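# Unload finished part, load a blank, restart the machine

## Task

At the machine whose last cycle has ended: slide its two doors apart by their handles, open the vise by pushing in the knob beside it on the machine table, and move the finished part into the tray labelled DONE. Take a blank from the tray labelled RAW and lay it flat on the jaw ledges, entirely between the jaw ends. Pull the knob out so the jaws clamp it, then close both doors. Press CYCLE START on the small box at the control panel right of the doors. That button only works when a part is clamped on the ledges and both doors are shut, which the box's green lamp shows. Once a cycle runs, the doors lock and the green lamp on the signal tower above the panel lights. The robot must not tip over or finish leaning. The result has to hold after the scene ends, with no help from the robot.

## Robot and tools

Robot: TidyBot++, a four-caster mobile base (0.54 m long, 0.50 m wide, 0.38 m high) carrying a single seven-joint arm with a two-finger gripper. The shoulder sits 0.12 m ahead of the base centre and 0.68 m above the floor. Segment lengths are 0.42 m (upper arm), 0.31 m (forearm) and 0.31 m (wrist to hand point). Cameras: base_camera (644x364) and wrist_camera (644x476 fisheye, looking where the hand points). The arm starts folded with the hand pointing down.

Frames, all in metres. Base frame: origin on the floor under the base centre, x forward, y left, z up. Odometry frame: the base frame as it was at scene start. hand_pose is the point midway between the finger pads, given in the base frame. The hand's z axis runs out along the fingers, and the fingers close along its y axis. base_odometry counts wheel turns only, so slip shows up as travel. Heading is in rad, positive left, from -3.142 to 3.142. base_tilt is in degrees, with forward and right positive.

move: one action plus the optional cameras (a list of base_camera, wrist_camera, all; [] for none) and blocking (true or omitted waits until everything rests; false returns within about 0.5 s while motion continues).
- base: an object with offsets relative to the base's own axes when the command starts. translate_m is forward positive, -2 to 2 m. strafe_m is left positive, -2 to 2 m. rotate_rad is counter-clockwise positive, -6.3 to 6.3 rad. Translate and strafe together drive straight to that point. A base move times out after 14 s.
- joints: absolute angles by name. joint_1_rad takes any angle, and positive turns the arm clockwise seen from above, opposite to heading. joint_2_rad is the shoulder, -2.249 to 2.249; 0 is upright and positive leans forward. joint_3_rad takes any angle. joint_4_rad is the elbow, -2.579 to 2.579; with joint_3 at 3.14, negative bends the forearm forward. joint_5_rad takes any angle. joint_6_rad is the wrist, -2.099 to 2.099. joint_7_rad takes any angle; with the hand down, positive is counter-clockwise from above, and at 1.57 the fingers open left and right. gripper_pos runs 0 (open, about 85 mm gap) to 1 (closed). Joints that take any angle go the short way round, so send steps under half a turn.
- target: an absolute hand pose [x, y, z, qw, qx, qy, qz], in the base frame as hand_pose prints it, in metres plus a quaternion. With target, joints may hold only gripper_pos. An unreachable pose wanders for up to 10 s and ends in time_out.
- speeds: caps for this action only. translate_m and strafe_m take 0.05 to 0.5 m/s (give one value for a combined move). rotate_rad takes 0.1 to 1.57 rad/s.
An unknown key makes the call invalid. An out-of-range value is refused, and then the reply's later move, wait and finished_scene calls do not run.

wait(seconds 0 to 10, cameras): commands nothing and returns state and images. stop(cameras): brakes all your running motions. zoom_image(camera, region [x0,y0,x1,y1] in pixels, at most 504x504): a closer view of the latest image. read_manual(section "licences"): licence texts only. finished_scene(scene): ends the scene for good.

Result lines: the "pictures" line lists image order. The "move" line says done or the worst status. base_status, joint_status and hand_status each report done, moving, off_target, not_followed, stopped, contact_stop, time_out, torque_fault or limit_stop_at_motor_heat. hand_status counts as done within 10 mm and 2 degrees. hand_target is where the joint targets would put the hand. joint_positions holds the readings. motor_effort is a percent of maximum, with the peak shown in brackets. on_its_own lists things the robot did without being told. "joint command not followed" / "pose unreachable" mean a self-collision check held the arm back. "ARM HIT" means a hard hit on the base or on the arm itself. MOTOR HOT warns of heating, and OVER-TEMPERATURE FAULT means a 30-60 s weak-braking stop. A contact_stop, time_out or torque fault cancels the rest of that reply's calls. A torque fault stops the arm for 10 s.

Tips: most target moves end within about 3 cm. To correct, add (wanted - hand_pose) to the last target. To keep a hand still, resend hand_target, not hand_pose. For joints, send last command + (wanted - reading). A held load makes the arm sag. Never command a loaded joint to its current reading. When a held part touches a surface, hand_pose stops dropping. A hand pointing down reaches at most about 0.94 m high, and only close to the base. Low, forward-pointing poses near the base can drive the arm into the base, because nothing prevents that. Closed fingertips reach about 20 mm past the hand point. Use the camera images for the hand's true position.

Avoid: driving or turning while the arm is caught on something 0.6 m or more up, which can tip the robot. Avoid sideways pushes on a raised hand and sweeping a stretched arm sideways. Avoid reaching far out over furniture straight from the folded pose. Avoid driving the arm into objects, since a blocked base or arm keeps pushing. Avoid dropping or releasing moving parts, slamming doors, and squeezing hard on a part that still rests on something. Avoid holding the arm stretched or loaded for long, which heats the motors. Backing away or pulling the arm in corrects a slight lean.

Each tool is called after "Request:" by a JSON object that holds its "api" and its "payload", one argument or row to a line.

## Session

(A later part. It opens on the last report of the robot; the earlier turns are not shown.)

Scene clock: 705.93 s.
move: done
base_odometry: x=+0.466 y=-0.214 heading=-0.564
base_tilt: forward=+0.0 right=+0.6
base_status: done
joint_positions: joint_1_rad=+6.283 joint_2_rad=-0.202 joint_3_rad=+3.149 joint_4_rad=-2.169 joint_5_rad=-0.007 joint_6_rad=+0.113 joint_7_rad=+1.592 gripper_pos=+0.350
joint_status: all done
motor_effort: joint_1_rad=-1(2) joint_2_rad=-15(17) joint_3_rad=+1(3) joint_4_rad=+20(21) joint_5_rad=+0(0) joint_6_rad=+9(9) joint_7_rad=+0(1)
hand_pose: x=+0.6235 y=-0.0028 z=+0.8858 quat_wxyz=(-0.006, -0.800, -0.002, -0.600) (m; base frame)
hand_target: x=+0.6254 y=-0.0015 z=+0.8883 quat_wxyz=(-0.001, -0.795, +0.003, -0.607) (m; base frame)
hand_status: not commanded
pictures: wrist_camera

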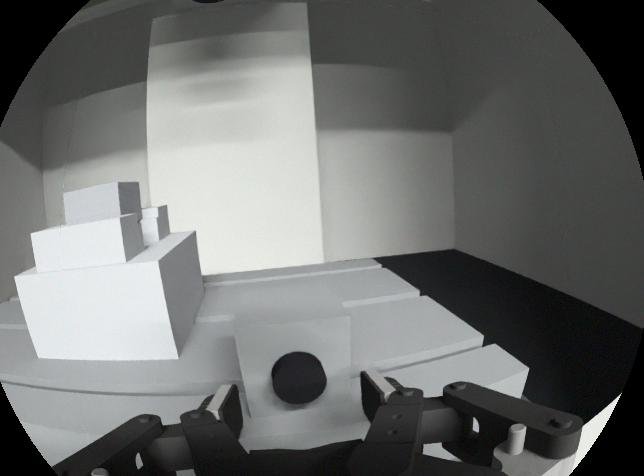

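Request:
{"api": "move", "payload": {
  "base": {"translate_m":0.012},
  "speeds": {"translate_m":0.05},
  "joints": {"gripper_pos":0.55},
  "cameras": ["wrist_camera"]
}}

Request:
{"api": "zoom_image", "payload": {
  "camera": "wrist_camera",
  "region": [200, 280, 400, 450]
}}

Scene clock: 709.93 s.
move: done
base_odometry: x=+0.476 y=-0.220 heading=-0.564
base_tilt: forward=+0.0 right=+0.6
base_status: done
joint_positions: joint_1_rad=+6.283 joint_2_rad=-0.200 joint_3_rad=+3.149 joint_4_rad=-2.169 joint_5_rad=-0.007 joint_6_rad=+0.113 joint_7_rad=+1.592 gripper_pos=+0.550
joint_status: all done
motor_effort: joint_1_rad=-1(2) joint_2_rad=-14(16) joint_3_rad=+1(2) joint_4_rad=+20(21) joint_5_rad=+0(0) joint_6_rad=+9(9) joint_7_rad=-1(1)
hand_pose: x=+0.6240 y=-0.0028 z=+0.8846 quat_wxyz=(-0.006, -0.800, -0.002, -0.599) (m; base frame)
hand_target: x=+0.6254 y=-0.0015 z=+0.8883 quat_wxyz=(-0.001, -0.795, +0.003, -0.607) (m; base frame)
hand_status: not commanded
pictures: wrist_camera

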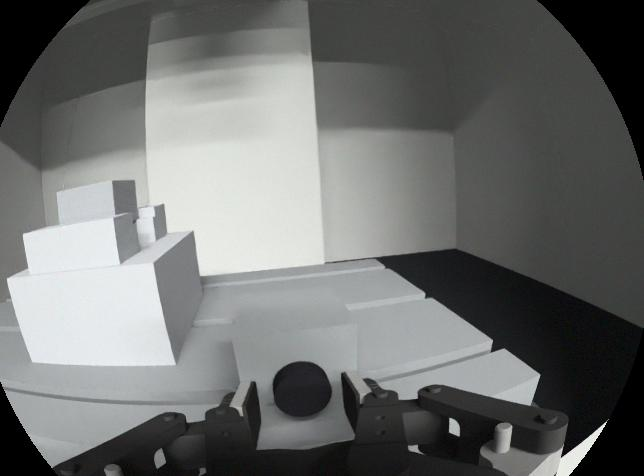

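Scaled by 2.520.

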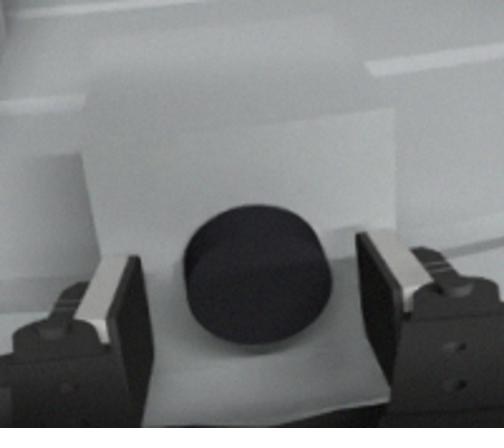

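Request:
{"api": "move", "payload": {
  "joints": {"gripper_pos":0.9},
  "cameras": ["wrist_camera"]
}}

Request:
{"api": "zoom_image", "payload": {
  "camera": "wrist_camera",
  "region": [200, 280, 400, 450]
}}

Scene clock: 712.80 s.
move: off_target
base_odometry: x=+0.476 y=-0.220 heading=-0.564
base_tilt: forward=-0.1 right=+0.6
base_status: not commanded
joint_positions: joint_1_rad=+6.284 joint_2_rad=-0.202 joint_3_rad=+3.151 joint_4_rad=-2.171 joint_5_rad=-0.007 joint_6_rad=+0.114 joint_7_rad=+1.592 gripper_pos=+0.766
joint_status: gripper_pos off_target (ended at +0.766, target +0.900)
motor_effort: joint_1_rad=+0(5) joint_2_rad=-15(16) joint_3_rad=+1(4) joint_4_rad=+20(22) joint_5_rad=+0(0) joint_6_rad=+9(10) joint_7_rad=+0(0)
hand_pose: x=+0.6234 y=-0.0039 z=+0.8849 quat_wxyz=(-0.007, -0.800, -0.001, -0.600) (m; base frame)
hand_target: x=+0.6254 y=-0.0015 z=+0.8883 quat_wxyz=(-0.001, -0.795, +0.003, -0.607) (m; base frame)
hand_status: not commanded
pictures: wrist_camera

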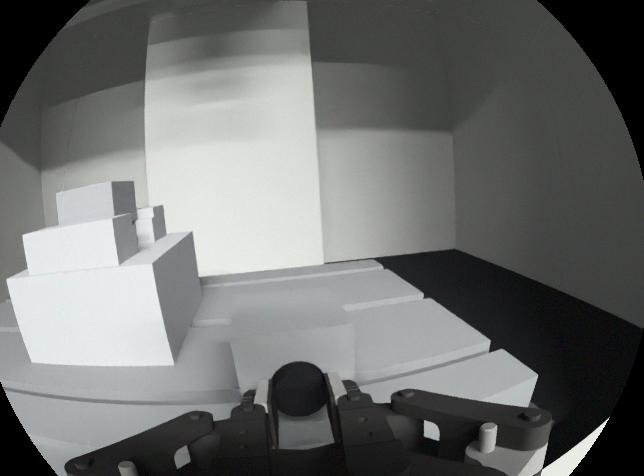

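Scaled by 2.520.

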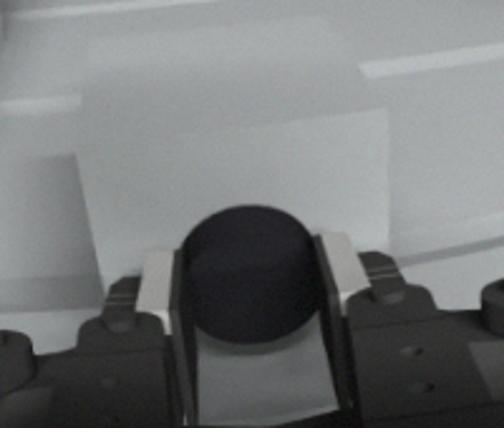

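Request:
{"api": "move", "payload": {
  "base": {"translate_m":-0.04},
  "speeds": {"translate_m":0.05},
  "cameras": ["wrist_camera"]
}}

Request:
{"api": "zoom_image", "payload": {
  "camera": "wrist_camera",
  "region": [200, 280, 400, 450]
}}

Scene clock: 716.70 s.
move: done
base_odometry: x=+0.442 y=-0.199 heading=-0.564
base_tilt: forward=-0.1 right=+0.6
base_status: done
joint_positions: joint_1_rad=+6.278 joint_2_rad=-0.205 joint_3_rad=+3.146 joint_4_rad=-2.177 joint_5_rad=-0.007 joint_6_rad=+0.141 joint_7_rad=+1.592 gripper_pos=+0.900
joint_status: not commanded
on_its_own: gripper_pos moved +0.134 to your old target +0.900
motor_effort: joint_1_rad=+0(7) joint_2_rad=-14(23) joint_3_rad=+1(8) joint_4_rad=+20(21) joint_5_rad=+0(1) joint_6_rad=+9(10) joint_7_rad=+0(1)
hand_pose: x=+0.6236 y=+0.0015 z=+0.8911 quat_wxyz=(-0.004, -0.793, -0.006, -0.609) (m; base frame)
hand_target: x=+0.6254 y=-0.0015 z=+0.8883 quat_wxyz=(-0.001, -0.795, +0.003, -0.607) (m; base frame)
hand_status: not commanded
pictures: wrist_camera

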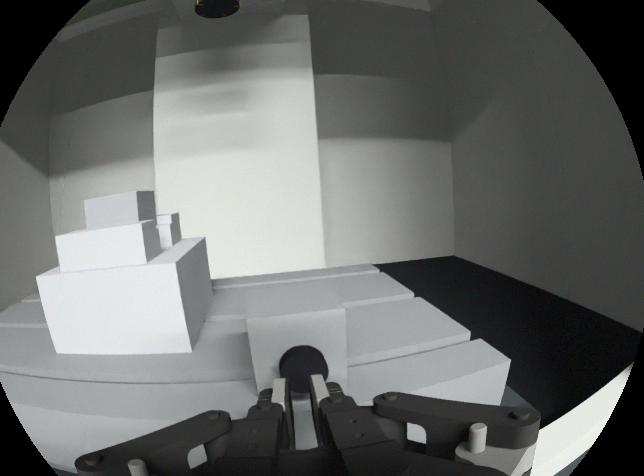

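Scaled by 2.520.

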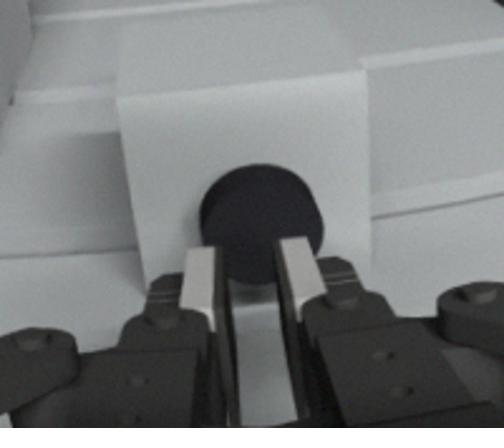

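Request:
{"api": "move", "payload": {
  "joints": {"gripper_pos":0.5,"joint_2_rad":-0.215,"joint_4_rad":-2.175,"joint_6_rad":0.14},
  "cameras": ["wrist_camera"]
}}

Request:
{"api": "zoom_image", "payload": {
  "camera": "wrist_camera",
  "region": [240, 310, 370, 420]
}}

Scene clock: 722.70 s.
move: done
base_odometry: x=+0.442 y=-0.199 heading=-0.564
base_tilt: forward=-0.1 right=+0.6
base_status: not commanded
joint_positions: joint_1_rad=+6.278 joint_2_rad=-0.213 joint_3_rad=+3.146 joint_4_rad=-2.177 joint_5_rad=-0.007 joint_6_rad=+0.141 joint_7_rad=+1.592 gripper_pos=+0.500
joint_status: all done
motor_effort: joint_1_rad=+0(1) joint_2_rad=-14(17) joint_3_rad=+1(2) joint_4_rad=+21(21) joint_5_rad=+0(0) joint_6_rad=+9(10) joint_7_rad=+0(1)
hand_pose: x=+0.6220 y=+0.0015 z=+0.8950 quat_wxyz=(-0.004, -0.790, -0.006, -0.613) (m; base frame)
hand_target: x=+0.6218 y=-0.0015 z=+0.8968 quat_wxyz=(-0.001, -0.789, +0.003, -0.614) (m; base frame)
hand_status: not commanded
pictures: wrist_camera

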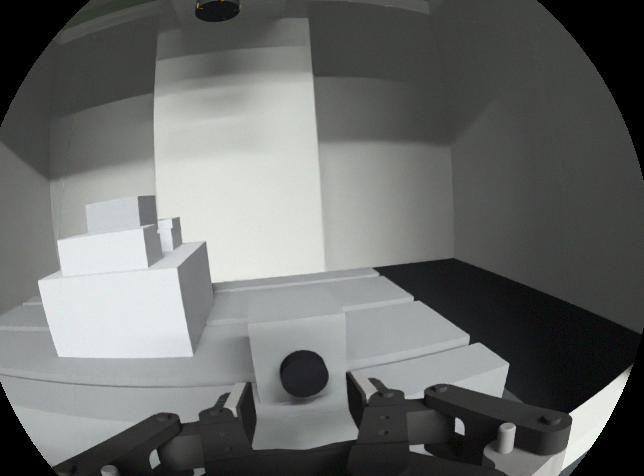

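Scaled by 3.877.

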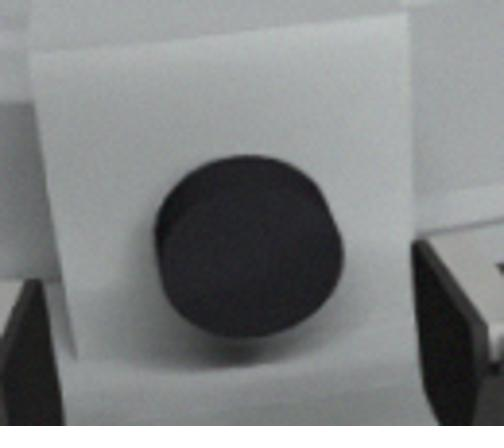

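Request:
{"api": "move", "payload": {
  "base": {"translate_m":-0.02},
  "joints": {"joint_1_rad":6.281,"joint_2_rad":-0.18,"joint_4_rad":-2.308,"joint_6_rad":0.44,"gripper_pos":0.5},
  "cameras": ["wrist_camera"]
}}

Request:
{"api": "zoom_image", "payload": {
  "camera": "wrist_camera",
  "region": [200, 280, 400, 450]
}}

Scene clock: 740.10 s.
move: done
base_odometry: x=+0.425 y=-0.188 heading=-0.564
base_tilt: forward=-0.1 right=+0.6
base_status: done
joint_positions: joint_1_rad=+6.278 joint_2_rad=-0.189 joint_3_rad=+3.146 joint_4_rad=-2.300 joint_5_rad=-0.007 joint_6_rad=+0.409 joint_7_rad=+1.592 gripper_pos=+0.500
joint_status: all done
motor_effort: joint_1_rad=+0(2) joint_2_rad=-14(17) joint_3_rad=+1(2) joint_4_rad=+19(21) joint_5_rad=+0(1) joint_6_rad=+9(10) joint_7_rad=+0(1)
hand_pose: x=+0.6181 y=+0.0010 z=+0.8925 quat_wxyz=(-0.005, -0.752, -0.005, -0.659) (m; base frame)
hand_target: x=+0.6197 y=-0.0015 z=+0.8932 quat_wxyz=(-0.001, -0.747, +0.003, -0.664) (m; base frame)
hand_status: not commanded
pictures: wrist_camera

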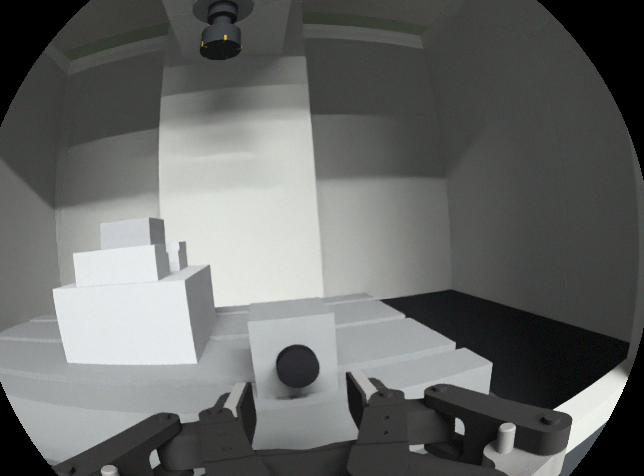

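Scaled by 2.520.

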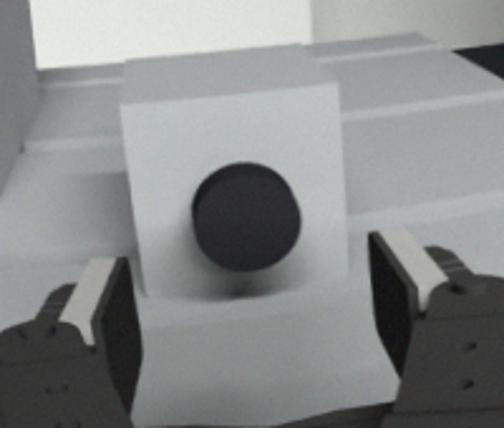

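Request:
{"api": "move", "payload": {
  "base": {"translate_m":0.062},
  "speeds": {"translate_m":0.15},
  "joints": {"joint_2_rad":-0.164,"gripper_pos":0.55},
  "cameras": ["wrist_camera"]
}}

Request:
{"api": "zoom_image", "payload": {
  "camera": "wrist_camera",
  "region": [200, 280, 400, 450]
}}

Scene clock: 744.17 s.
move: done
base_odometry: x=+0.478 y=-0.221 heading=-0.564
base_tilt: forward=+0.0 right=+0.6
base_status: done
joint_positions: joint_1_rad=+6.278 joint_2_rad=-0.168 joint_3_rad=+3.146 joint_4_rad=-2.302 joint_5_rad=-0.007 joint_6_rad=+0.412 joint_7_rad=+1.592 gripper_pos=+0.550
joint_status: all done
motor_effort: joint_1_rad=+0(2) joint_2_rad=-15(17) joint_3_rad=+2(3) joint_4_rad=+19(20) joint_5_rad=+0(0) joint_6_rad=+9(10) joint_7_rad=+0(1)
hand_pose: x=+0.6223 y=+0.0010 z=+0.8819 quat_wxyz=(-0.005, -0.759, -0.005, -0.652) (m; base frame)
hand_target: x=+0.6230 y=-0.0015 z=+0.8851 quat_wxyz=(-0.001, -0.753, +0.003, -0.658) (m; base frame)
hand_status: not commanded
pictures: wrist_camera

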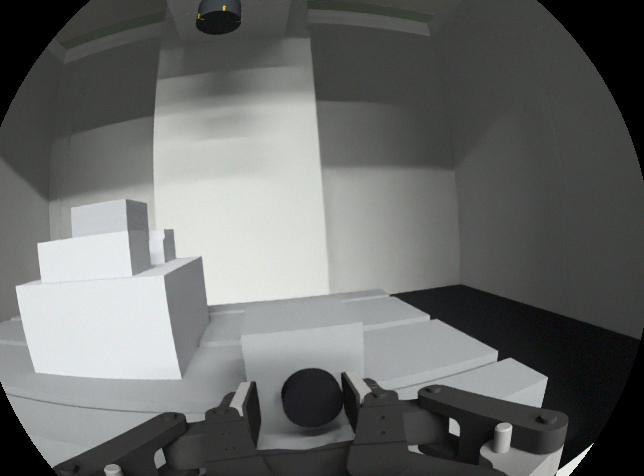

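Scaled by 2.520.

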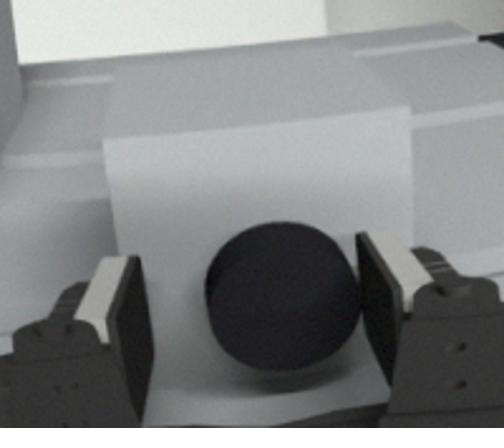

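Request:
{"api": "move", "payload": {
  "base": {"strafe_m":-0.006},
  "speeds": {"strafe_m":0.05},
  "cameras": ["wrist_camera"]
}}

Request:
{"api": "zoom_image", "payload": {
  "camera": "wrist_camera",
  "region": [200, 280, 400, 450]
}}

Scene clock: 750.83 s.
move: done
base_odometry: x=+0.475 y=-0.226 heading=-0.564
base_tilt: forward=+0.0 right=+0.6
base_status: done
joint_positions: joint_1_rad=+6.278 joint_2_rad=-0.168 joint_3_rad=+3.146 joint_4_rad=-2.302 joint_5_rad=-0.007 joint_6_rad=+0.412 joint_7_rad=+1.592 gripper_pos=+0.550
joint_status: not commanded
motor_effort: joint_1_rad=-1(1) joint_2_rad=-15(15) joint_3_rad=+1(3) joint_4_rad=+19(19) joint_5_rad=+0(1) joint_6_rad=+9(10) joint_7_rad=+0(1)
hand_pose: x=+0.6223 y=+0.0006 z=+0.8819 quat_wxyz=(-0.005, -0.758, -0.005, -0.652) (m; base frame)
hand_target: x=+0.6230 y=-0.0015 z=+0.8851 quat_wxyz=(-0.001, -0.753, +0.003, -0.658) (m; base frame)
hand_status: not commanded
pictures: wrist_camera

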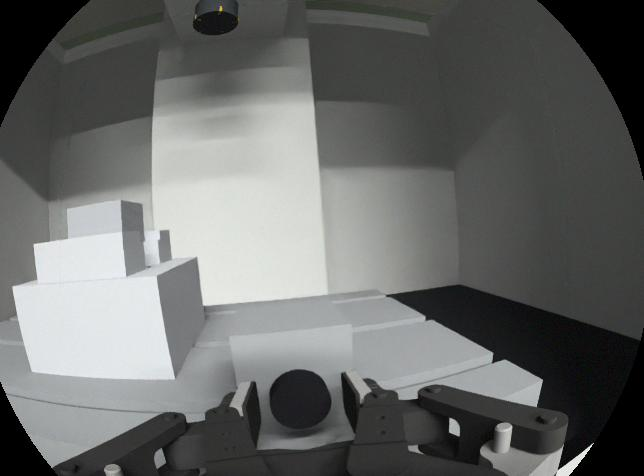

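Scaled by 2.520.

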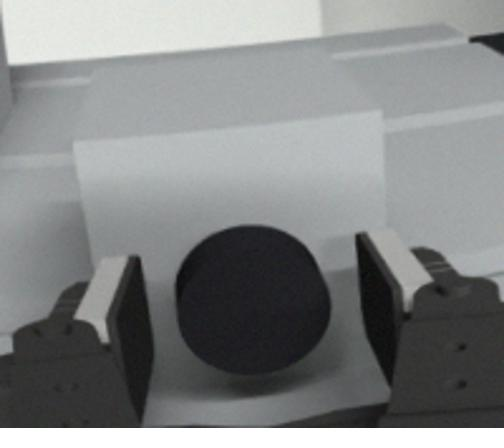

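Request:
{"api": "move", "payload": {
  "base": {"translate_m":0.008},
  "speeds": {"translate_m":0.05},
  "cameras": []
}}

Request:
{"api": "move", "payload": {
  "joints": {"gripper_pos":1.0},
  "cameras": ["wrist_camera"]
}}

Request:
{"api": "zoom_image", "payload": {
  "camera": "wrist_camera",
  "region": [200, 280, 400, 450]
}}

Scene clock: 754.53 s.
move: done
base_odometry: x=+0.481 y=-0.230 heading=-0.564
base_tilt: forward=-0.1 right=+0.6
base_status: done
joint_positions: joint_1_rad=+6.278 joint_2_rad=-0.170 joint_3_rad=+3.146 joint_4_rad=-2.305 joint_5_rad=-0.007 joint_6_rad=+0.413 joint_7_rad=+1.592 gripper_pos=+0.550
joint_status: not commanded
motor_effort: joint_1_rad=-1(1) joint_2_rad=-15(16) joint_3_rad=+1(3) joint_4_rad=+19(22) joint_5_rad=+0(0) joint_6_rad=+9(10) joint_7_rad=+0(0)
hand_pose: x=+0.6211 y=+0.0006 z=+0.8813 quat_wxyz=(-0.005, -0.759, -0.005, -0.651) (m; base frame)
hand_target: x=+0.6230 y=-0.0015 z=+0.8851 quat_wxyz=(-0.001, -0.753, +0.003, -0.658) (m; base frame)
hand_status: not commanded
pictures: none
No camera images: "cameras" was empty.

Scene clock: 755.33 s.
move: off_target
base_odometry: x=+0.481 y=-0.230 heading=-0.564
base_tilt: forward=+0.0 right=+0.6
base_status: not commanded
joint_positions: joint_1_rad=+6.278 joint_2_rad=-0.173 joint_3_rad=+3.145 joint_4_rad=-2.309 joint_5_rad=-0.007 joint_6_rad=+0.413 joint_7_rad=+1.592 gripper_pos=+0.736
joint_status: gripper_pos off_target (ended at +0.736, target +1.000)
motor_effort: joint_1_rad=+1(2) joint_2_rad=-13(14) joint_3_rad=+3(4) joint_4_rad=+19(21) joint_5_rad=+0(1) joint_6_rad=+9(10) joint_7_rad=+0(1)
hand_pose: x=+0.6200 y=+0.0013 z=+0.8808 quat_wxyz=(-0.005, -0.759, -0.005, -0.651) (m; base frame)
hand_target: x=+0.6230 y=-0.0015 z=+0.8851 quat_wxyz=(-0.001, -0.753, +0.003, -0.658) (m; base frame)
hand_status: not commanded
pictures: wrist_camera

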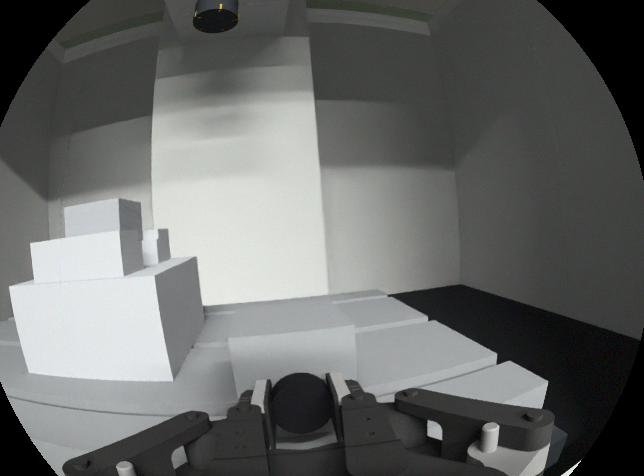

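Scaled by 2.520.

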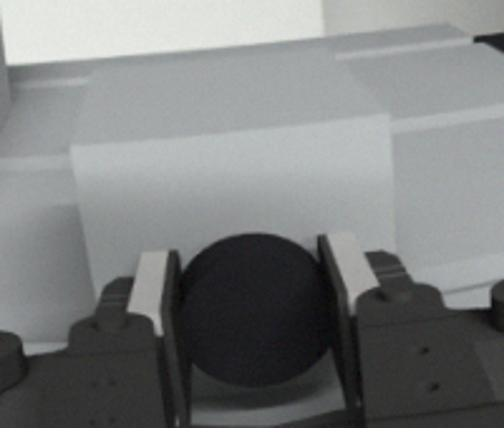

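Request:
{"api": "move", "payload": {
  "base": {"translate_m":-0.04},
  "speeds": {"translate_m":0.05},
  "cameras": ["wrist_camera"]
}}

Request:
{"api": "zoom_image", "payload": {
  "camera": "wrist_camera",
  "region": [200, 280, 400, 450]
}}

Scene clock: 758.93 s.
move: done
base_odometry: x=+0.448 y=-0.209 heading=-0.564
base_tilt: forward=+0.0 right=+0.6
base_status: done
joint_positions: joint_1_rad=+6.278 joint_2_rad=-0.083 joint_3_rad=+3.149 joint_4_rad=-2.239 joint_5_rad=-0.007 joint_6_rad=+0.438 joint_7_rad=+1.592 gripper_pos=+0.738
joint_status: not commanded
motor_effort: joint_1_rad=-1(4) joint_2_rad=-33(37) joint_3_rad=+0(5) joint_4_rad=+7(18) joint_5_rad=+0(1) joint_6_rad=+7(8) joint_7_rad=+0(0)
hand_pose: x=+0.6543 y=-0.0008 z=+0.8818 quat_wxyz=(-0.006, -0.757, -0.004, -0.653) (m; base frame)
hand_target: x=+0.6230 y=-0.0015 z=+0.8851 quat_wxyz=(-0.001, -0.753, +0.003, -0.658) (m; base frame)
hand_status: not commanded
pictures: wrist_camera

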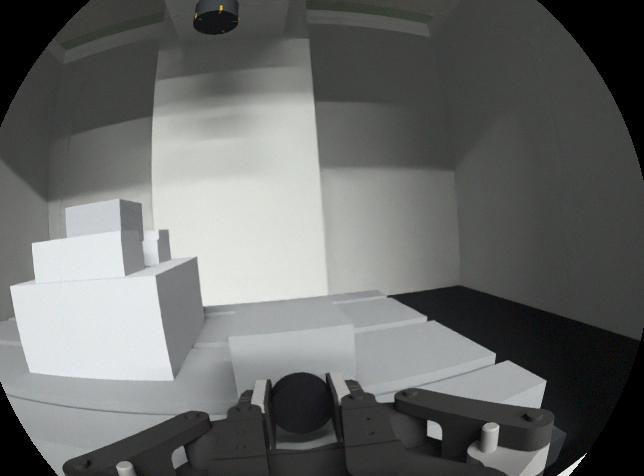

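Scaled by 2.520.

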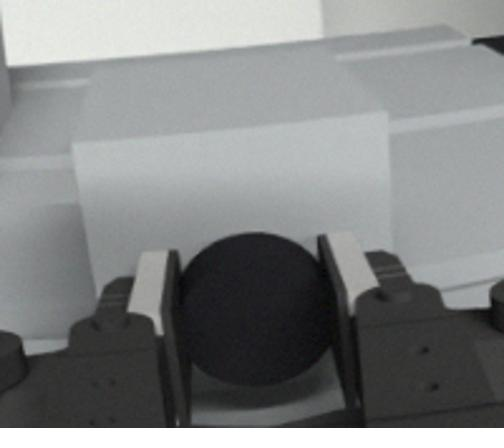

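Request:
{"api": "move", "payload": {
  "base": {"translate_m":-0.04},
  "speeds": {"translate_m":0.05},
  "cameras": ["wrist_camera"]
}}

Request:
{"api": "zoom_image", "payload": {
  "camera": "wrist_camera",
  "region": [200, 280, 400, 450]
}}

Scene clock: 762.40 s.
move: done
base_odometry: x=+0.414 y=-0.188 heading=-0.563
base_tilt: forward=-0.1 right=+0.6
base_status: done
joint_positions: joint_1_rad=+6.279 joint_2_rad=-0.176 joint_3_rad=+3.147 joint_4_rad=-2.321 joint_5_rad=-0.006 joint_6_rad=+0.444 joint_7_rad=+1.592 gripper_pos=+0.999
joint_status: not commanded
on_its_own: gripper_pos moved +0.261 to your old target +1.000
motor_effort: joint_1_rad=+0(7) joint_2_rad=-14(43) joint_3_rad=+1(8) joint_4_rad=+19(22) joint_5_rad=+0(3) joint_6_rad=+9(10) joint_7_rad=+0(1)
hand_pose: x=+0.6180 y=-0.0004 z=+0.8845 quat_wxyz=(-0.006, -0.752, -0.004, -0.659) (m; base frame)
hand_target: x=+0.6230 y=-0.0015 z=+0.8851 quat_wxyz=(-0.001, -0.753, +0.003, -0.658) (m; base frame)
hand_status: not commanded
pictures: wrist_camera

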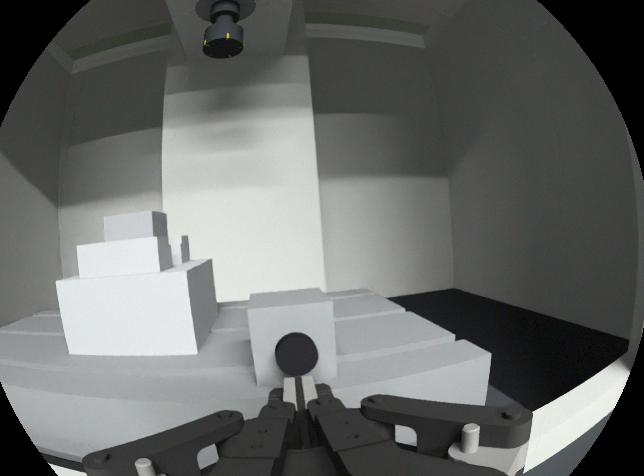

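Scaled by 2.520.

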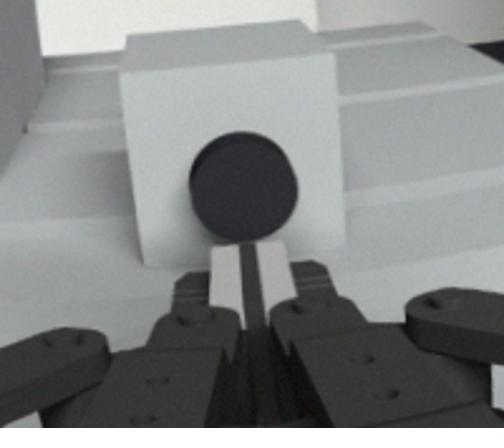

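Request:
{"api": "zoom_image", "payload": {
  "camera": "wrist_camera",
  "region": [260, 320, 330, 390]
}}

Scaled by 7.200.

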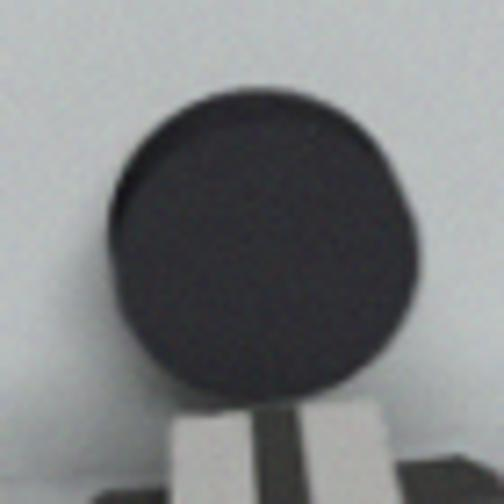

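Request:
{"api": "move", "payload": {
  "joints": {"gripper_pos":0.5},
  "cameras": []
}}

Request:
{"api": "move", "payload": {
  "base": {"translate_m":0.065},
  "speeds": {"translate_m":0.15},
  "cameras": ["wrist_camera"]
}}

Request:
{"api": "zoom_image", "payload": {
  "camera": "wrist_camera",
  "region": [200, 280, 400, 450]
}}

Scene clock: 789.67 s.
move: done
base_odometry: x=+0.414 y=-0.188 heading=-0.563
base_tilt: forward=-0.1 right=+0.6
base_status: not commanded
joint_positions: joint_1_rad=+6.279 joint_2_rad=-0.176 joint_3_rad=+3.147 joint_4_rad=-2.321 joint_5_rad=-0.006 joint_6_rad=+0.444 joint_7_rad=+1.592 gripper_pos=+0.500
joint_status: all done
motor_effort: joint_1_rad=-1(1) joint_2_rad=-14(15) joint_3_rad=+2(2) joint_4_rad=+19(19) joint_5_rad=+0(0) joint_6_rad=+9(10) joint_7_rad=+0(1)
hand_pose: x=+0.6180 y=-0.0004 z=+0.8845 quat_wxyz=(-0.006, -0.752, -0.004, -0.659) (m; base frame)
hand_target: x=+0.6230 y=-0.0015 z=+0.8851 quat_wxyz=(-0.001, -0.753, +0.003, -0.658) (m; base frame)
hand_status: not commanded
pictures: none
No camera images: "cameras" was empty.

Scene clock: 790.73 s.
move: done
base_odometry: x=+0.469 y=-0.223 heading=-0.564
base_tilt: forward=-0.1 right=+0.6
base_status: done
joint_positions: joint_1_rad=+6.279 joint_2_rad=-0.167 joint_3_rad=+3.147 joint_4_rad=-2.321 joint_5_rad=-0.006 joint_6_rad=+0.444 joint_7_rad=+1.592 gripper_pos=+0.500
joint_status: not commanded
motor_effort: joint_1_rad=-1(2) joint_2_rad=-14(17) joint_3_rad=+1(2) joint_4_rad=+18(20) joint_5_rad=+0(0) joint_6_rad=+9(10) joint_7_rad=+0(1)
hand_pose: x=+0.6197 y=-0.0004 z=+0.8803 quat_wxyz=(-0.006, -0.755, -0.004, -0.656) (m; base frame)
hand_target: x=+0.6230 y=-0.0015 z=+0.8851 quat_wxyz=(-0.001, -0.753, +0.003, -0.658) (m; base frame)
hand_status: not commanded
pictures: wrist_camera

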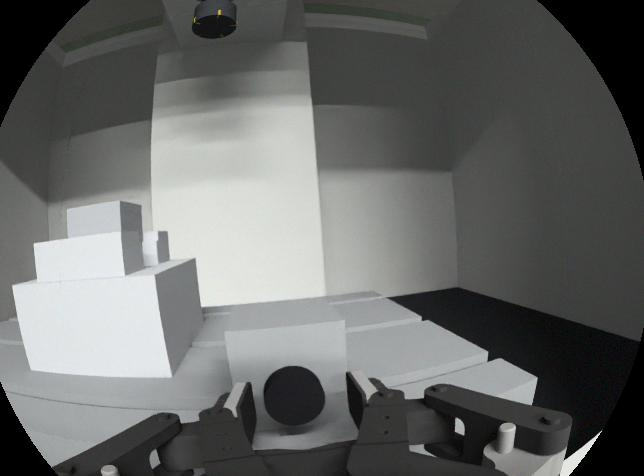

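Scaled by 2.520.

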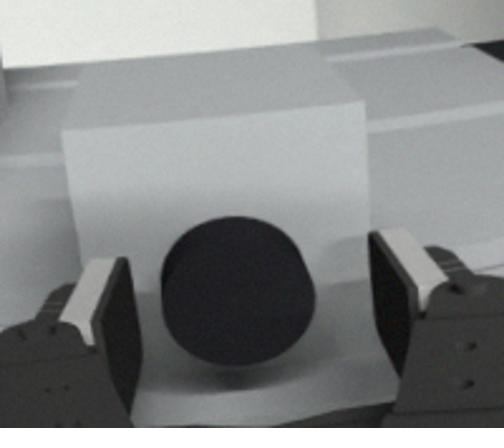

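Request:
{"api": "move", "payload": {
  "cameras": ["wrist_camera"]
}}

Request:
{"api": "zoom_image", "payload": {
  "camera": "wrist_camera",
  "region": [180, 240, 440, 460]
}}

Scene clock: 809.47 s.
base_odometry: x=+0.469 y=-0.223 heading=-0.564
base_tilt: forward=+0.0 right=+0.6
base_status: done
joint_positions: joint_1_rad=+6.279 joint_2_rad=-0.167 joint_3_rad=+3.147 joint_4_rad=-2.321 joint_5_rad=-0.006 joint_6_rad=+0.444 joint_7_rad=+1.592 gripper_pos=+0.500
joint_status: not commanded
motor_effort: joint_1_rad=+0(2) joint_2_rad=-14(17) joint_3_rad=+1(2) joint_4_rad=+19(20) joint_5_rad=+0(0) joint_6_rad=+9(10) joint_7_rad=+0(1)
hand_pose: x=+0.6197 y=-0.0004 z=+0.8803 quat_wxyz=(-0.006, -0.755, -0.004, -0.656) (m; base frame)
hand_target: x=+0.6230 y=-0.0015 z=+0.8851 quat_wxyz=(-0.001, -0.753, +0.003, -0.658) (m; base frame)
hand_status: not commanded
pictures: wrist_camera

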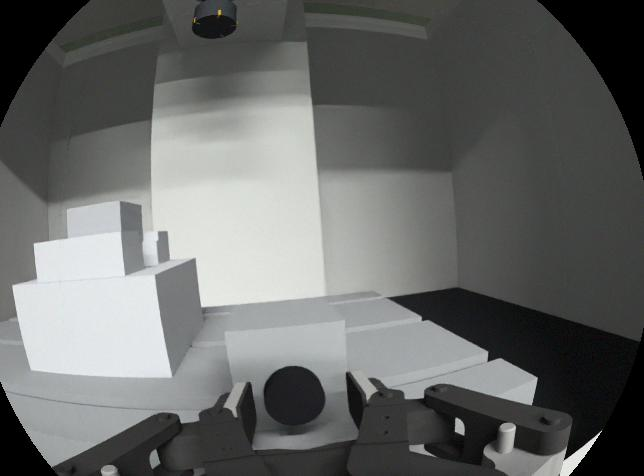

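Scaled by 1.938.

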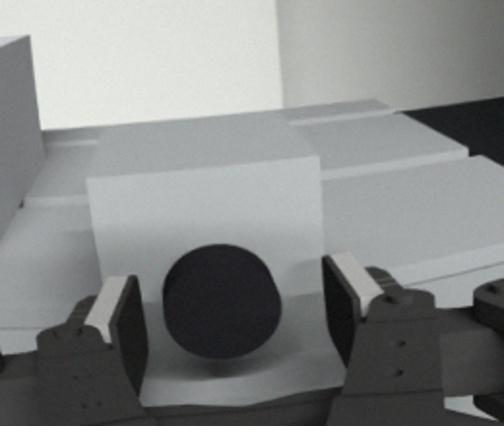

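Request:
{"api": "move", "payload": {
  "base": {"translate_m": -0.1},
  "cameras": []
}}

Request:
{"api": "move", "payload": {
  "joints": {"joint_2_rad": 0.088, "joint_4_rad": -1.194, "joint_6_rad": -1.018},
  "cameras": ["wrist_camera"]
}}

Request:
{"api": "zoom_image", "payload": {
  "camera": "wrist_camera",
  "region": [200, 200, 452, 452]
}}

Scene clock: 838.00 s.
move: done
base_odometry: x=+0.384 y=-0.169 heading=-0.564
base_tilt: forward=-0.1 right=+0.6
base_status: done
joint_positions: joint_1_rad=+6.279 joint_2_rad=-0.171 joint_3_rad=+3.147 joint_4_rad=-2.321 joint_5_rad=-0.006 joint_6_rad=+0.444 joint_7_rad=+1.592 gripper_pos=+0.500
joint_status: not commanded
motor_effort: joint_1_rad=-1(2) joint_2_rad=-14(18) joint_3_rad=+1(3) joint_4_rad=+19(20) joint_5_rad=+0(0) joint_6_rad=+9(10) joint_7_rad=+0(0)
hand_pose: x=+0.6189 y=-0.0005 z=+0.8824 quat_wxyz=(-0.006, -0.753, -0.004, -0.658) (m; base frame)
hand_target: x=+0.6230 y=-0.0015 z=+0.8851 quat_wxyz=(-0.001, -0.753, +0.003, -0.658) (m; base frame)
hand_status: not commanded
pictures: none
No camera images: "cameras" was empty.

Scene clock: 840.77 s.
move: done
base_odometry: x=+0.384 y=-0.169 heading=-0.564
base_tilt: forward=-0.1 right=+0.6
base_status: not commanded
joint_positions: joint_1_rad=+6.279 joint_2_rad=+0.069 joint_3_rad=+3.147 joint_4_rad=-1.219 joint_5_rad=-0.006 joint_6_rad=-0.971 joint_7_rad=+1.592 gripper_pos=+0.500
joint_status: all done
motor_effort: joint_1_rad=+0(1) joint_2_rad=-25(25) joint_3_rad=+1(2) joint_4_rad=+20(23) joint_5_rad=+0(0) joint_6_rad=+7(10) joint_7_rad=+0(1)
hand_pose: x=+0.6905 y=+0.0019 z=+0.9915 quat_wxyz=(-0.002, -0.904, -0.008, -0.427) (m; base frame)
hand_target: x=+0.6895 y=-0.0014 z=+0.9831 quat_wxyz=(-0.001, -0.913, +0.003, -0.409) (m; base frame)
hand_status: not commanded
pictures: wrist_camera

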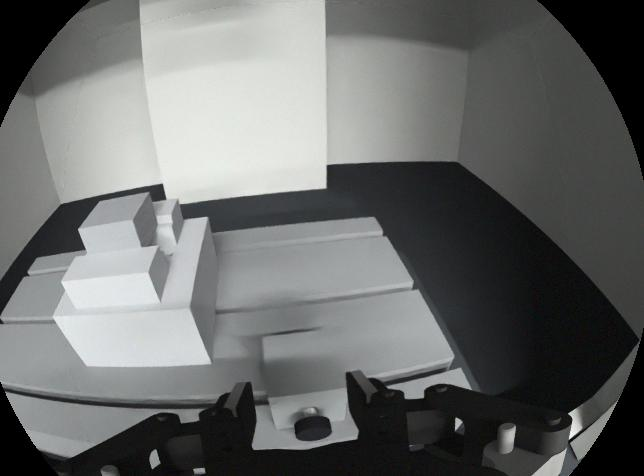

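Scaled by 2.000.

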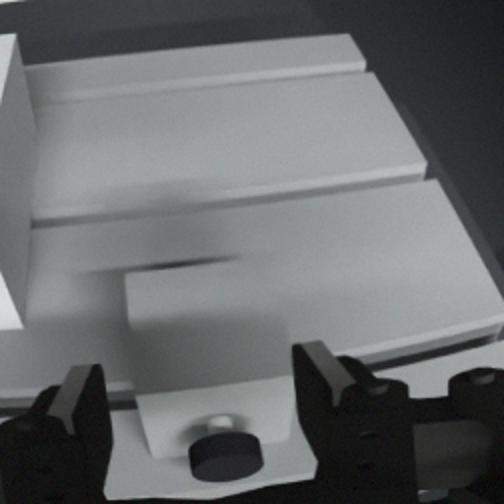

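Request:
{"api": "zoom_image", "payload": {
  "camera": "wrist_camera",
  "region": [40, 180, 230, 380]
}}

Request:
{"api": "zoom_image", "payload": {
  "camera": "wrist_camera",
  "region": [250, 370, 370, 450]
}}

Scaled by 2.520.

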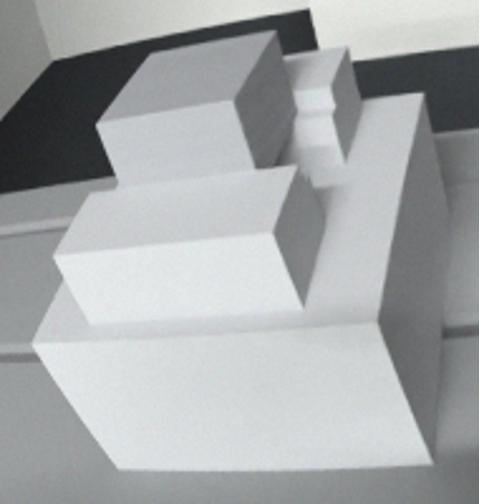

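Scaled by 4.200.

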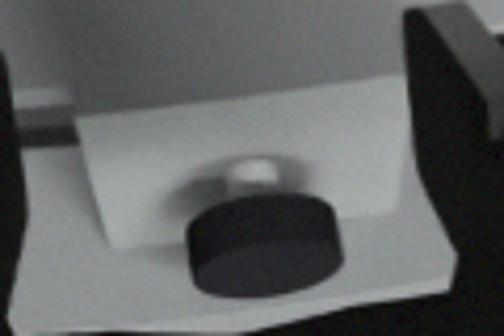

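Request:
{"api": "move", "payload": {
  "base": {"translate_m": 0.08, "strafe_m": 0.16},
  "joints": {"joint_2_rad": 0.1, "joint_4_rad": -0.95, "joint_6_rad": -1.35},
  "cameras": ["wrist_camera"]
}}

Request:
{"api": "zoom_image", "payload": {
  "camera": "wrist_camera",
  "region": [200, 200, 452, 452]
}}

Scene clock: 862.80 s.
move: done
base_odometry: x=+0.537 y=-0.077 heading=-0.563
base_tilt: forward=-0.1 right=+0.6
base_status: done
joint_positions: joint_1_rad=+6.277 joint_2_rad=+0.085 joint_3_rad=+3.146 joint_4_rad=-0.973 joint_5_rad=-0.006 joint_6_rad=-1.304 joint_7_rad=+1.592 gripper_pos=+0.500
joint_status: all done
motor_effort: joint_1_rad=+0(2) joint_2_rad=-23(25) joint_3_rad=+1(3) joint_4_rad=+19(21) joint_5_rad=+0(1) joint_6_rad=+7(8) joint_7_rad=-1(1)
hand_pose: x=+0.6475 y=+0.0038 z=+1.0335 quat_wxyz=(-0.001, -0.925, -0.011, -0.380) (m; base frame)
hand_target: x=+0.6440 y=-0.0011 z=+1.0273 quat_wxyz=(-0.001, -0.932, +0.003, -0.362) (m; base frame)
hand_status: not commanded
pictures: wrist_camera

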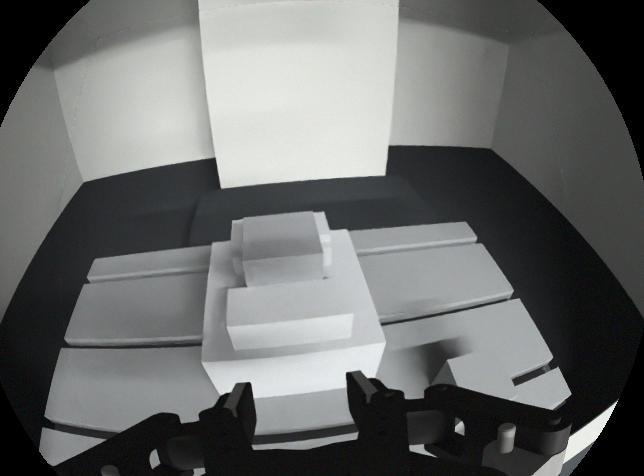

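Scaled by 2.000.

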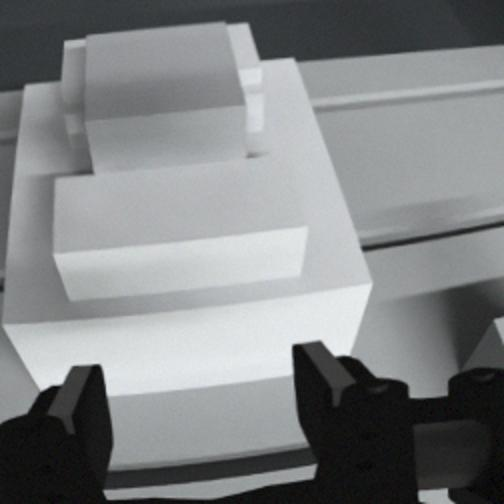

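Request:
{"api": "move", "payload": {
  "base": {"translate_m": 0.13},
  "joints": {"joint_2_rad": 0.02, "joint_4_rad": -0.82, "joint_6_rad": -1.8},
  "cameras": ["wrist_camera"]
}}

Request:
{"api": "zoom_image", "payload": {
  "camera": "wrist_camera",
  "region": [200, 180, 400, 380]
}}

Scene clock: 870.80 s.
move: done
base_odometry: x=+0.647 y=-0.146 heading=-0.563
base_tilt: forward=+0.0 right=+0.6
base_status: done
joint_positions: joint_1_rad=+6.277 joint_2_rad=+0.021 joint_3_rad=+3.146 joint_4_rad=-0.839 joint_5_rad=-0.006 joint_6_rad=-1.756 joint_7_rad=+1.592 gripper_pos=+0.500
joint_status: all done
motor_effort: joint_1_rad=-1(2) joint_2_rad=-17(24) joint_3_rad=+1(1) joint_4_rad=+15(19) joint_5_rad=+0(1) joint_6_rad=+5(7) joint_7_rad=+0(1)
hand_pose: x=+0.5223 y=+0.0035 z=+1.0381 quat_wxyz=(+0.000, -0.966, -0.012, -0.260) (m; base frame)
hand_target: x=+0.5113 y=-0.0006 z=+1.0394 quat_wxyz=(-0.001, -0.969, +0.003, -0.248) (m; base frame)
hand_status: not commanded
pictures: wrist_camera

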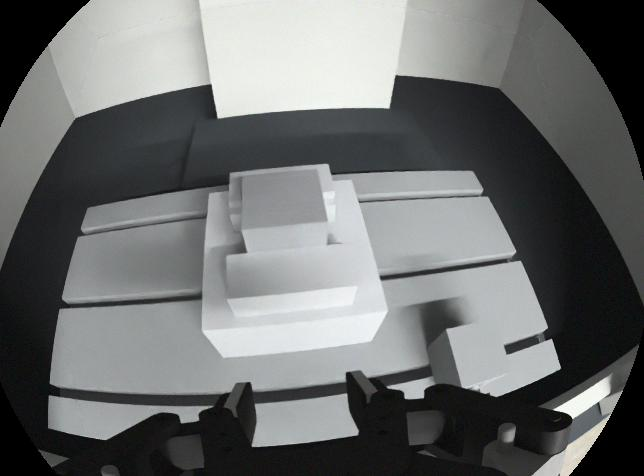

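Scaled by 2.520.

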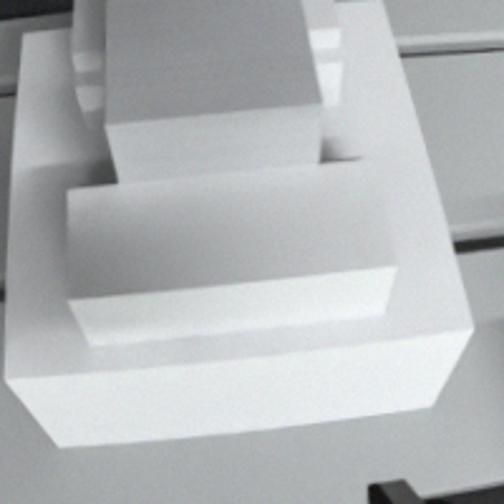

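Request:
{"api": "zoom_image", "payload": {
  "camera": "wrist_camera",
  "region": [220, 155, 345, 265]
}}

Scaled by 4.032.

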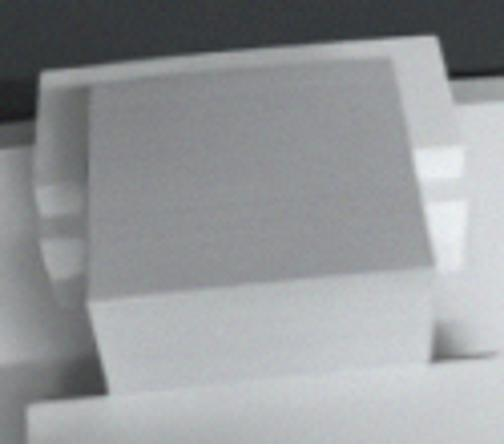

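Request:
{"api": "move", "payload": {
  "base": {"translate_m": -0.21, "strafe_m": -0.156},
  "cameras": []
}}

Request:
{"api": "move", "payload": {
  "joints": {"joint_2_rad": -0.164, "joint_4_rad": -2.308, "joint_6_rad": 0.44},
  "cameras": []
}}

Request:
{"api": "move", "payload": {
  "base": {"translate_m": 0.1},
  "cameras": ["wrist_camera"]
}}

Request:
{"api": "zoom_image", "payload": {
  "camera": "wrist_camera",
  "region": [220, 350, 370, 460]
}}

Scene clock: 885.60 s.
move: done
base_odometry: x=+0.386 y=-0.166 heading=-0.562
base_tilt: forward=-0.1 right=+0.6
base_status: done
joint_positions: joint_1_rad=+6.277 joint_2_rad=+0.012 joint_3_rad=+3.146 joint_4_rad=-0.839 joint_5_rad=-0.006 joint_6_rad=-1.762 joint_7_rad=+1.592 gripper_pos=+0.500
joint_status: not commanded
motor_effort: joint_1_rad=-1(2) joint_2_rad=-18(21) joint_3_rad=+1(3) joint_4_rad=+16(16) joint_5_rad=+0(1) joint_6_rad=+5(5) joint_7_rad=+0(1)
hand_pose: x=+0.5174 y=+0.0035 z=+1.0413 quat_wxyz=(+0.000, -0.965, -0.012, -0.262) (m; base frame)
hand_target: x=+0.5113 y=-0.0006 z=+1.0394 quat_wxyz=(-0.001, -0.969, +0.003, -0.248) (m; base frame)
hand_status: not commanded
pictures: none
No camera images: "cameras" was empty.

Scene clock: 888.90 s.
move: done
base_odometry: x=+0.386 y=-0.166 heading=-0.562
base_tilt: forward=-0.1 right=+0.6
base_status: not commanded
joint_positions: joint_1_rad=+6.277 joint_2_rad=-0.156 joint_3_rad=+3.146 joint_4_rad=-2.298 joint_5_rad=-0.006 joint_6_rad=+0.408 joint_7_rad=+1.592 gripper_pos=+0.500
joint_status: all done
motor_effort: joint_1_rad=+0(1) joint_2_rad=-14(22) joint_3_rad=+1(1) joint_4_rad=+19(22) joint_5_rad=+0(0) joint_6_rad=+9(10) joint_7_rad=+0(1)
hand_pose: x=+0.6254 y=+0.0010 z=+0.8769 quat_wxyz=(-0.005, -0.762, -0.005, -0.647) (m; base frame)
hand_target: x=+0.6230 y=-0.0015 z=+0.8851 quat_wxyz=(-0.001, -0.753, +0.003, -0.658) (m; base frame)
hand_status: not commanded
pictures: none
No camera images: "cameras" was empty.

Scene clock: 890.23 s.
move: done
base_odometry: x=+0.471 y=-0.220 heading=-0.563
base_tilt: forward=-0.1 right=+0.6
base_status: done
joint_positions: joint_1_rad=+6.278 joint_2_rad=-0.177 joint_3_rad=+3.147 joint_4_rad=-2.319 joint_5_rad=-0.006 joint_6_rad=+0.414 joint_7_rad=+1.592 gripper_pos=+0.500
joint_status: not commanded
motor_effort: joint_1_rad=+0(2) joint_2_rad=-12(18) joint_3_rad=+1(3) joint_4_rad=+20(23) joint_5_rad=+0(1) joint_6_rad=+10(10) joint_7_rad=+0(1)
hand_pose: x=+0.6170 y=+0.0007 z=+0.8773 quat_wxyz=(-0.006, -0.760, -0.005, -0.649) (m; base frame)
hand_target: x=+0.6230 y=-0.0015 z=+0.8851 quat_wxyz=(-0.001, -0.753, +0.003, -0.658) (m; base frame)
hand_status: not commanded
pictures: wrist_camera

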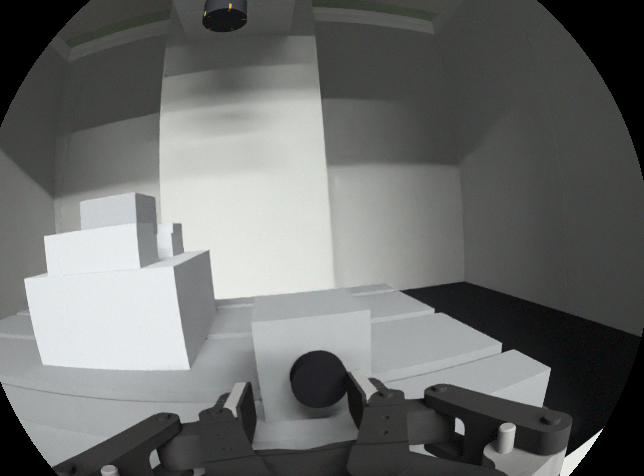

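Scaled by 3.360.

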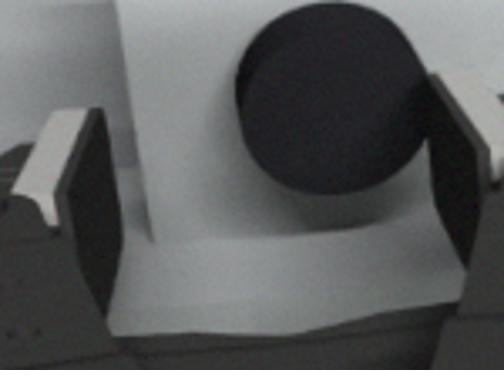

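Request:
{"api": "move", "payload": {
  "base": {"translate_m": -0.02, "strafe_m": -0.010},
  "joints": {"joint_6_rad": 0.475},
  "cameras": []
}}

Request:
{"api": "move", "payload": {
  "base": {"translate_m": 0.02},
  "cameras": ["wrist_camera"]
}}

Request:
{"api": "zoom_image", "payload": {
  "camera": "wrist_camera",
  "region": [220, 350, 370, 460]
}}

Scene clock: 895.10 s.
move: done
base_odometry: x=+0.449 y=-0.217 heading=-0.562
base_tilt: forward=-0.1 right=+0.6
base_status: done
joint_positions: joint_1_rad=+6.278 joint_2_rad=-0.171 joint_3_rad=+3.147 joint_4_rad=-2.318 joint_5_rad=-0.006 joint_6_rad=+0.455 joint_7_rad=+1.592 gripper_pos=+0.500
joint_status: all done
motor_effort: joint_1_rad=+0(2) joint_2_rad=-14(16) joint_3_rad=+1(3) joint_4_rad=+19(22) joint_5_rad=+0(0) joint_6_rad=+9(11) joint_7_rad=+0(0)
hand_pose: x=+0.6201 y=+0.0007 z=+0.8877 quat_wxyz=(-0.006, -0.749, -0.005, -0.663) (m; base frame)
hand_target: x=+0.6243 y=-0.0015 z=+0.8959 quat_wxyz=(-0.001, -0.741, +0.003, -0.672) (m; base frame)
hand_status: not commanded
pictures: none
No camera images: "cameras" was empty.

Scene clock: 895.87 s.
move: done
base_odometry: x=+0.466 y=-0.228 heading=-0.563
base_tilt: forward=-0.1 right=+0.6
base_status: done
joint_positions: joint_1_rad=+6.278 joint_2_rad=-0.165 joint_3_rad=+3.147 joint_4_rad=-2.318 joint_5_rad=-0.006 joint_6_rad=+0.455 joint_7_rad=+1.592 gripper_pos=+0.500
joint_status: not commanded
motor_effort: joint_1_rad=+0(1) joint_2_rad=-14(17) joint_3_rad=+2(2) joint_4_rad=+19(21) joint_5_rad=+0(0) joint_6_rad=+9(10) joint_7_rad=+0(1)
hand_pose: x=+0.6215 y=+0.0007 z=+0.8847 quat_wxyz=(-0.006, -0.751, -0.005, -0.661) (m; base frame)
hand_target: x=+0.6243 y=-0.0015 z=+0.8959 quat_wxyz=(-0.001, -0.741, +0.003, -0.672) (m; base frame)
hand_status: not commanded
pictures: wrist_camera

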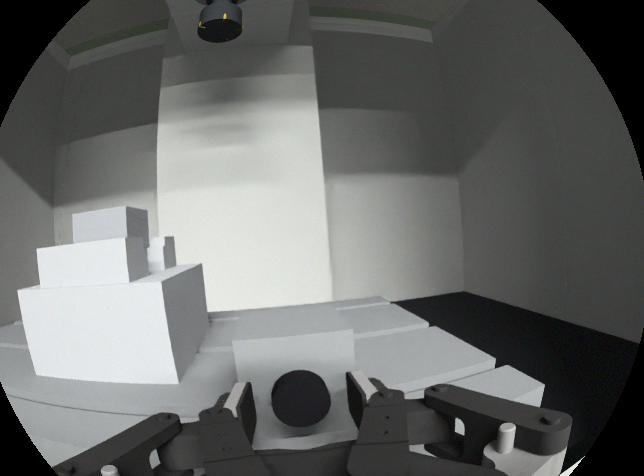

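Scaled by 3.360.

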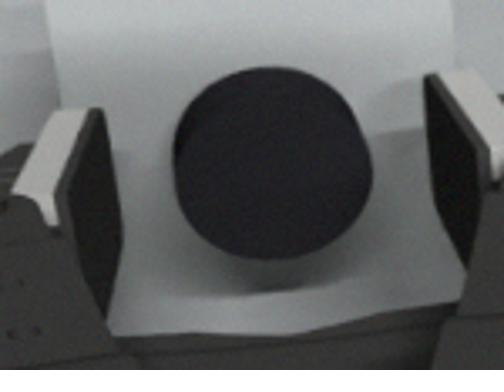

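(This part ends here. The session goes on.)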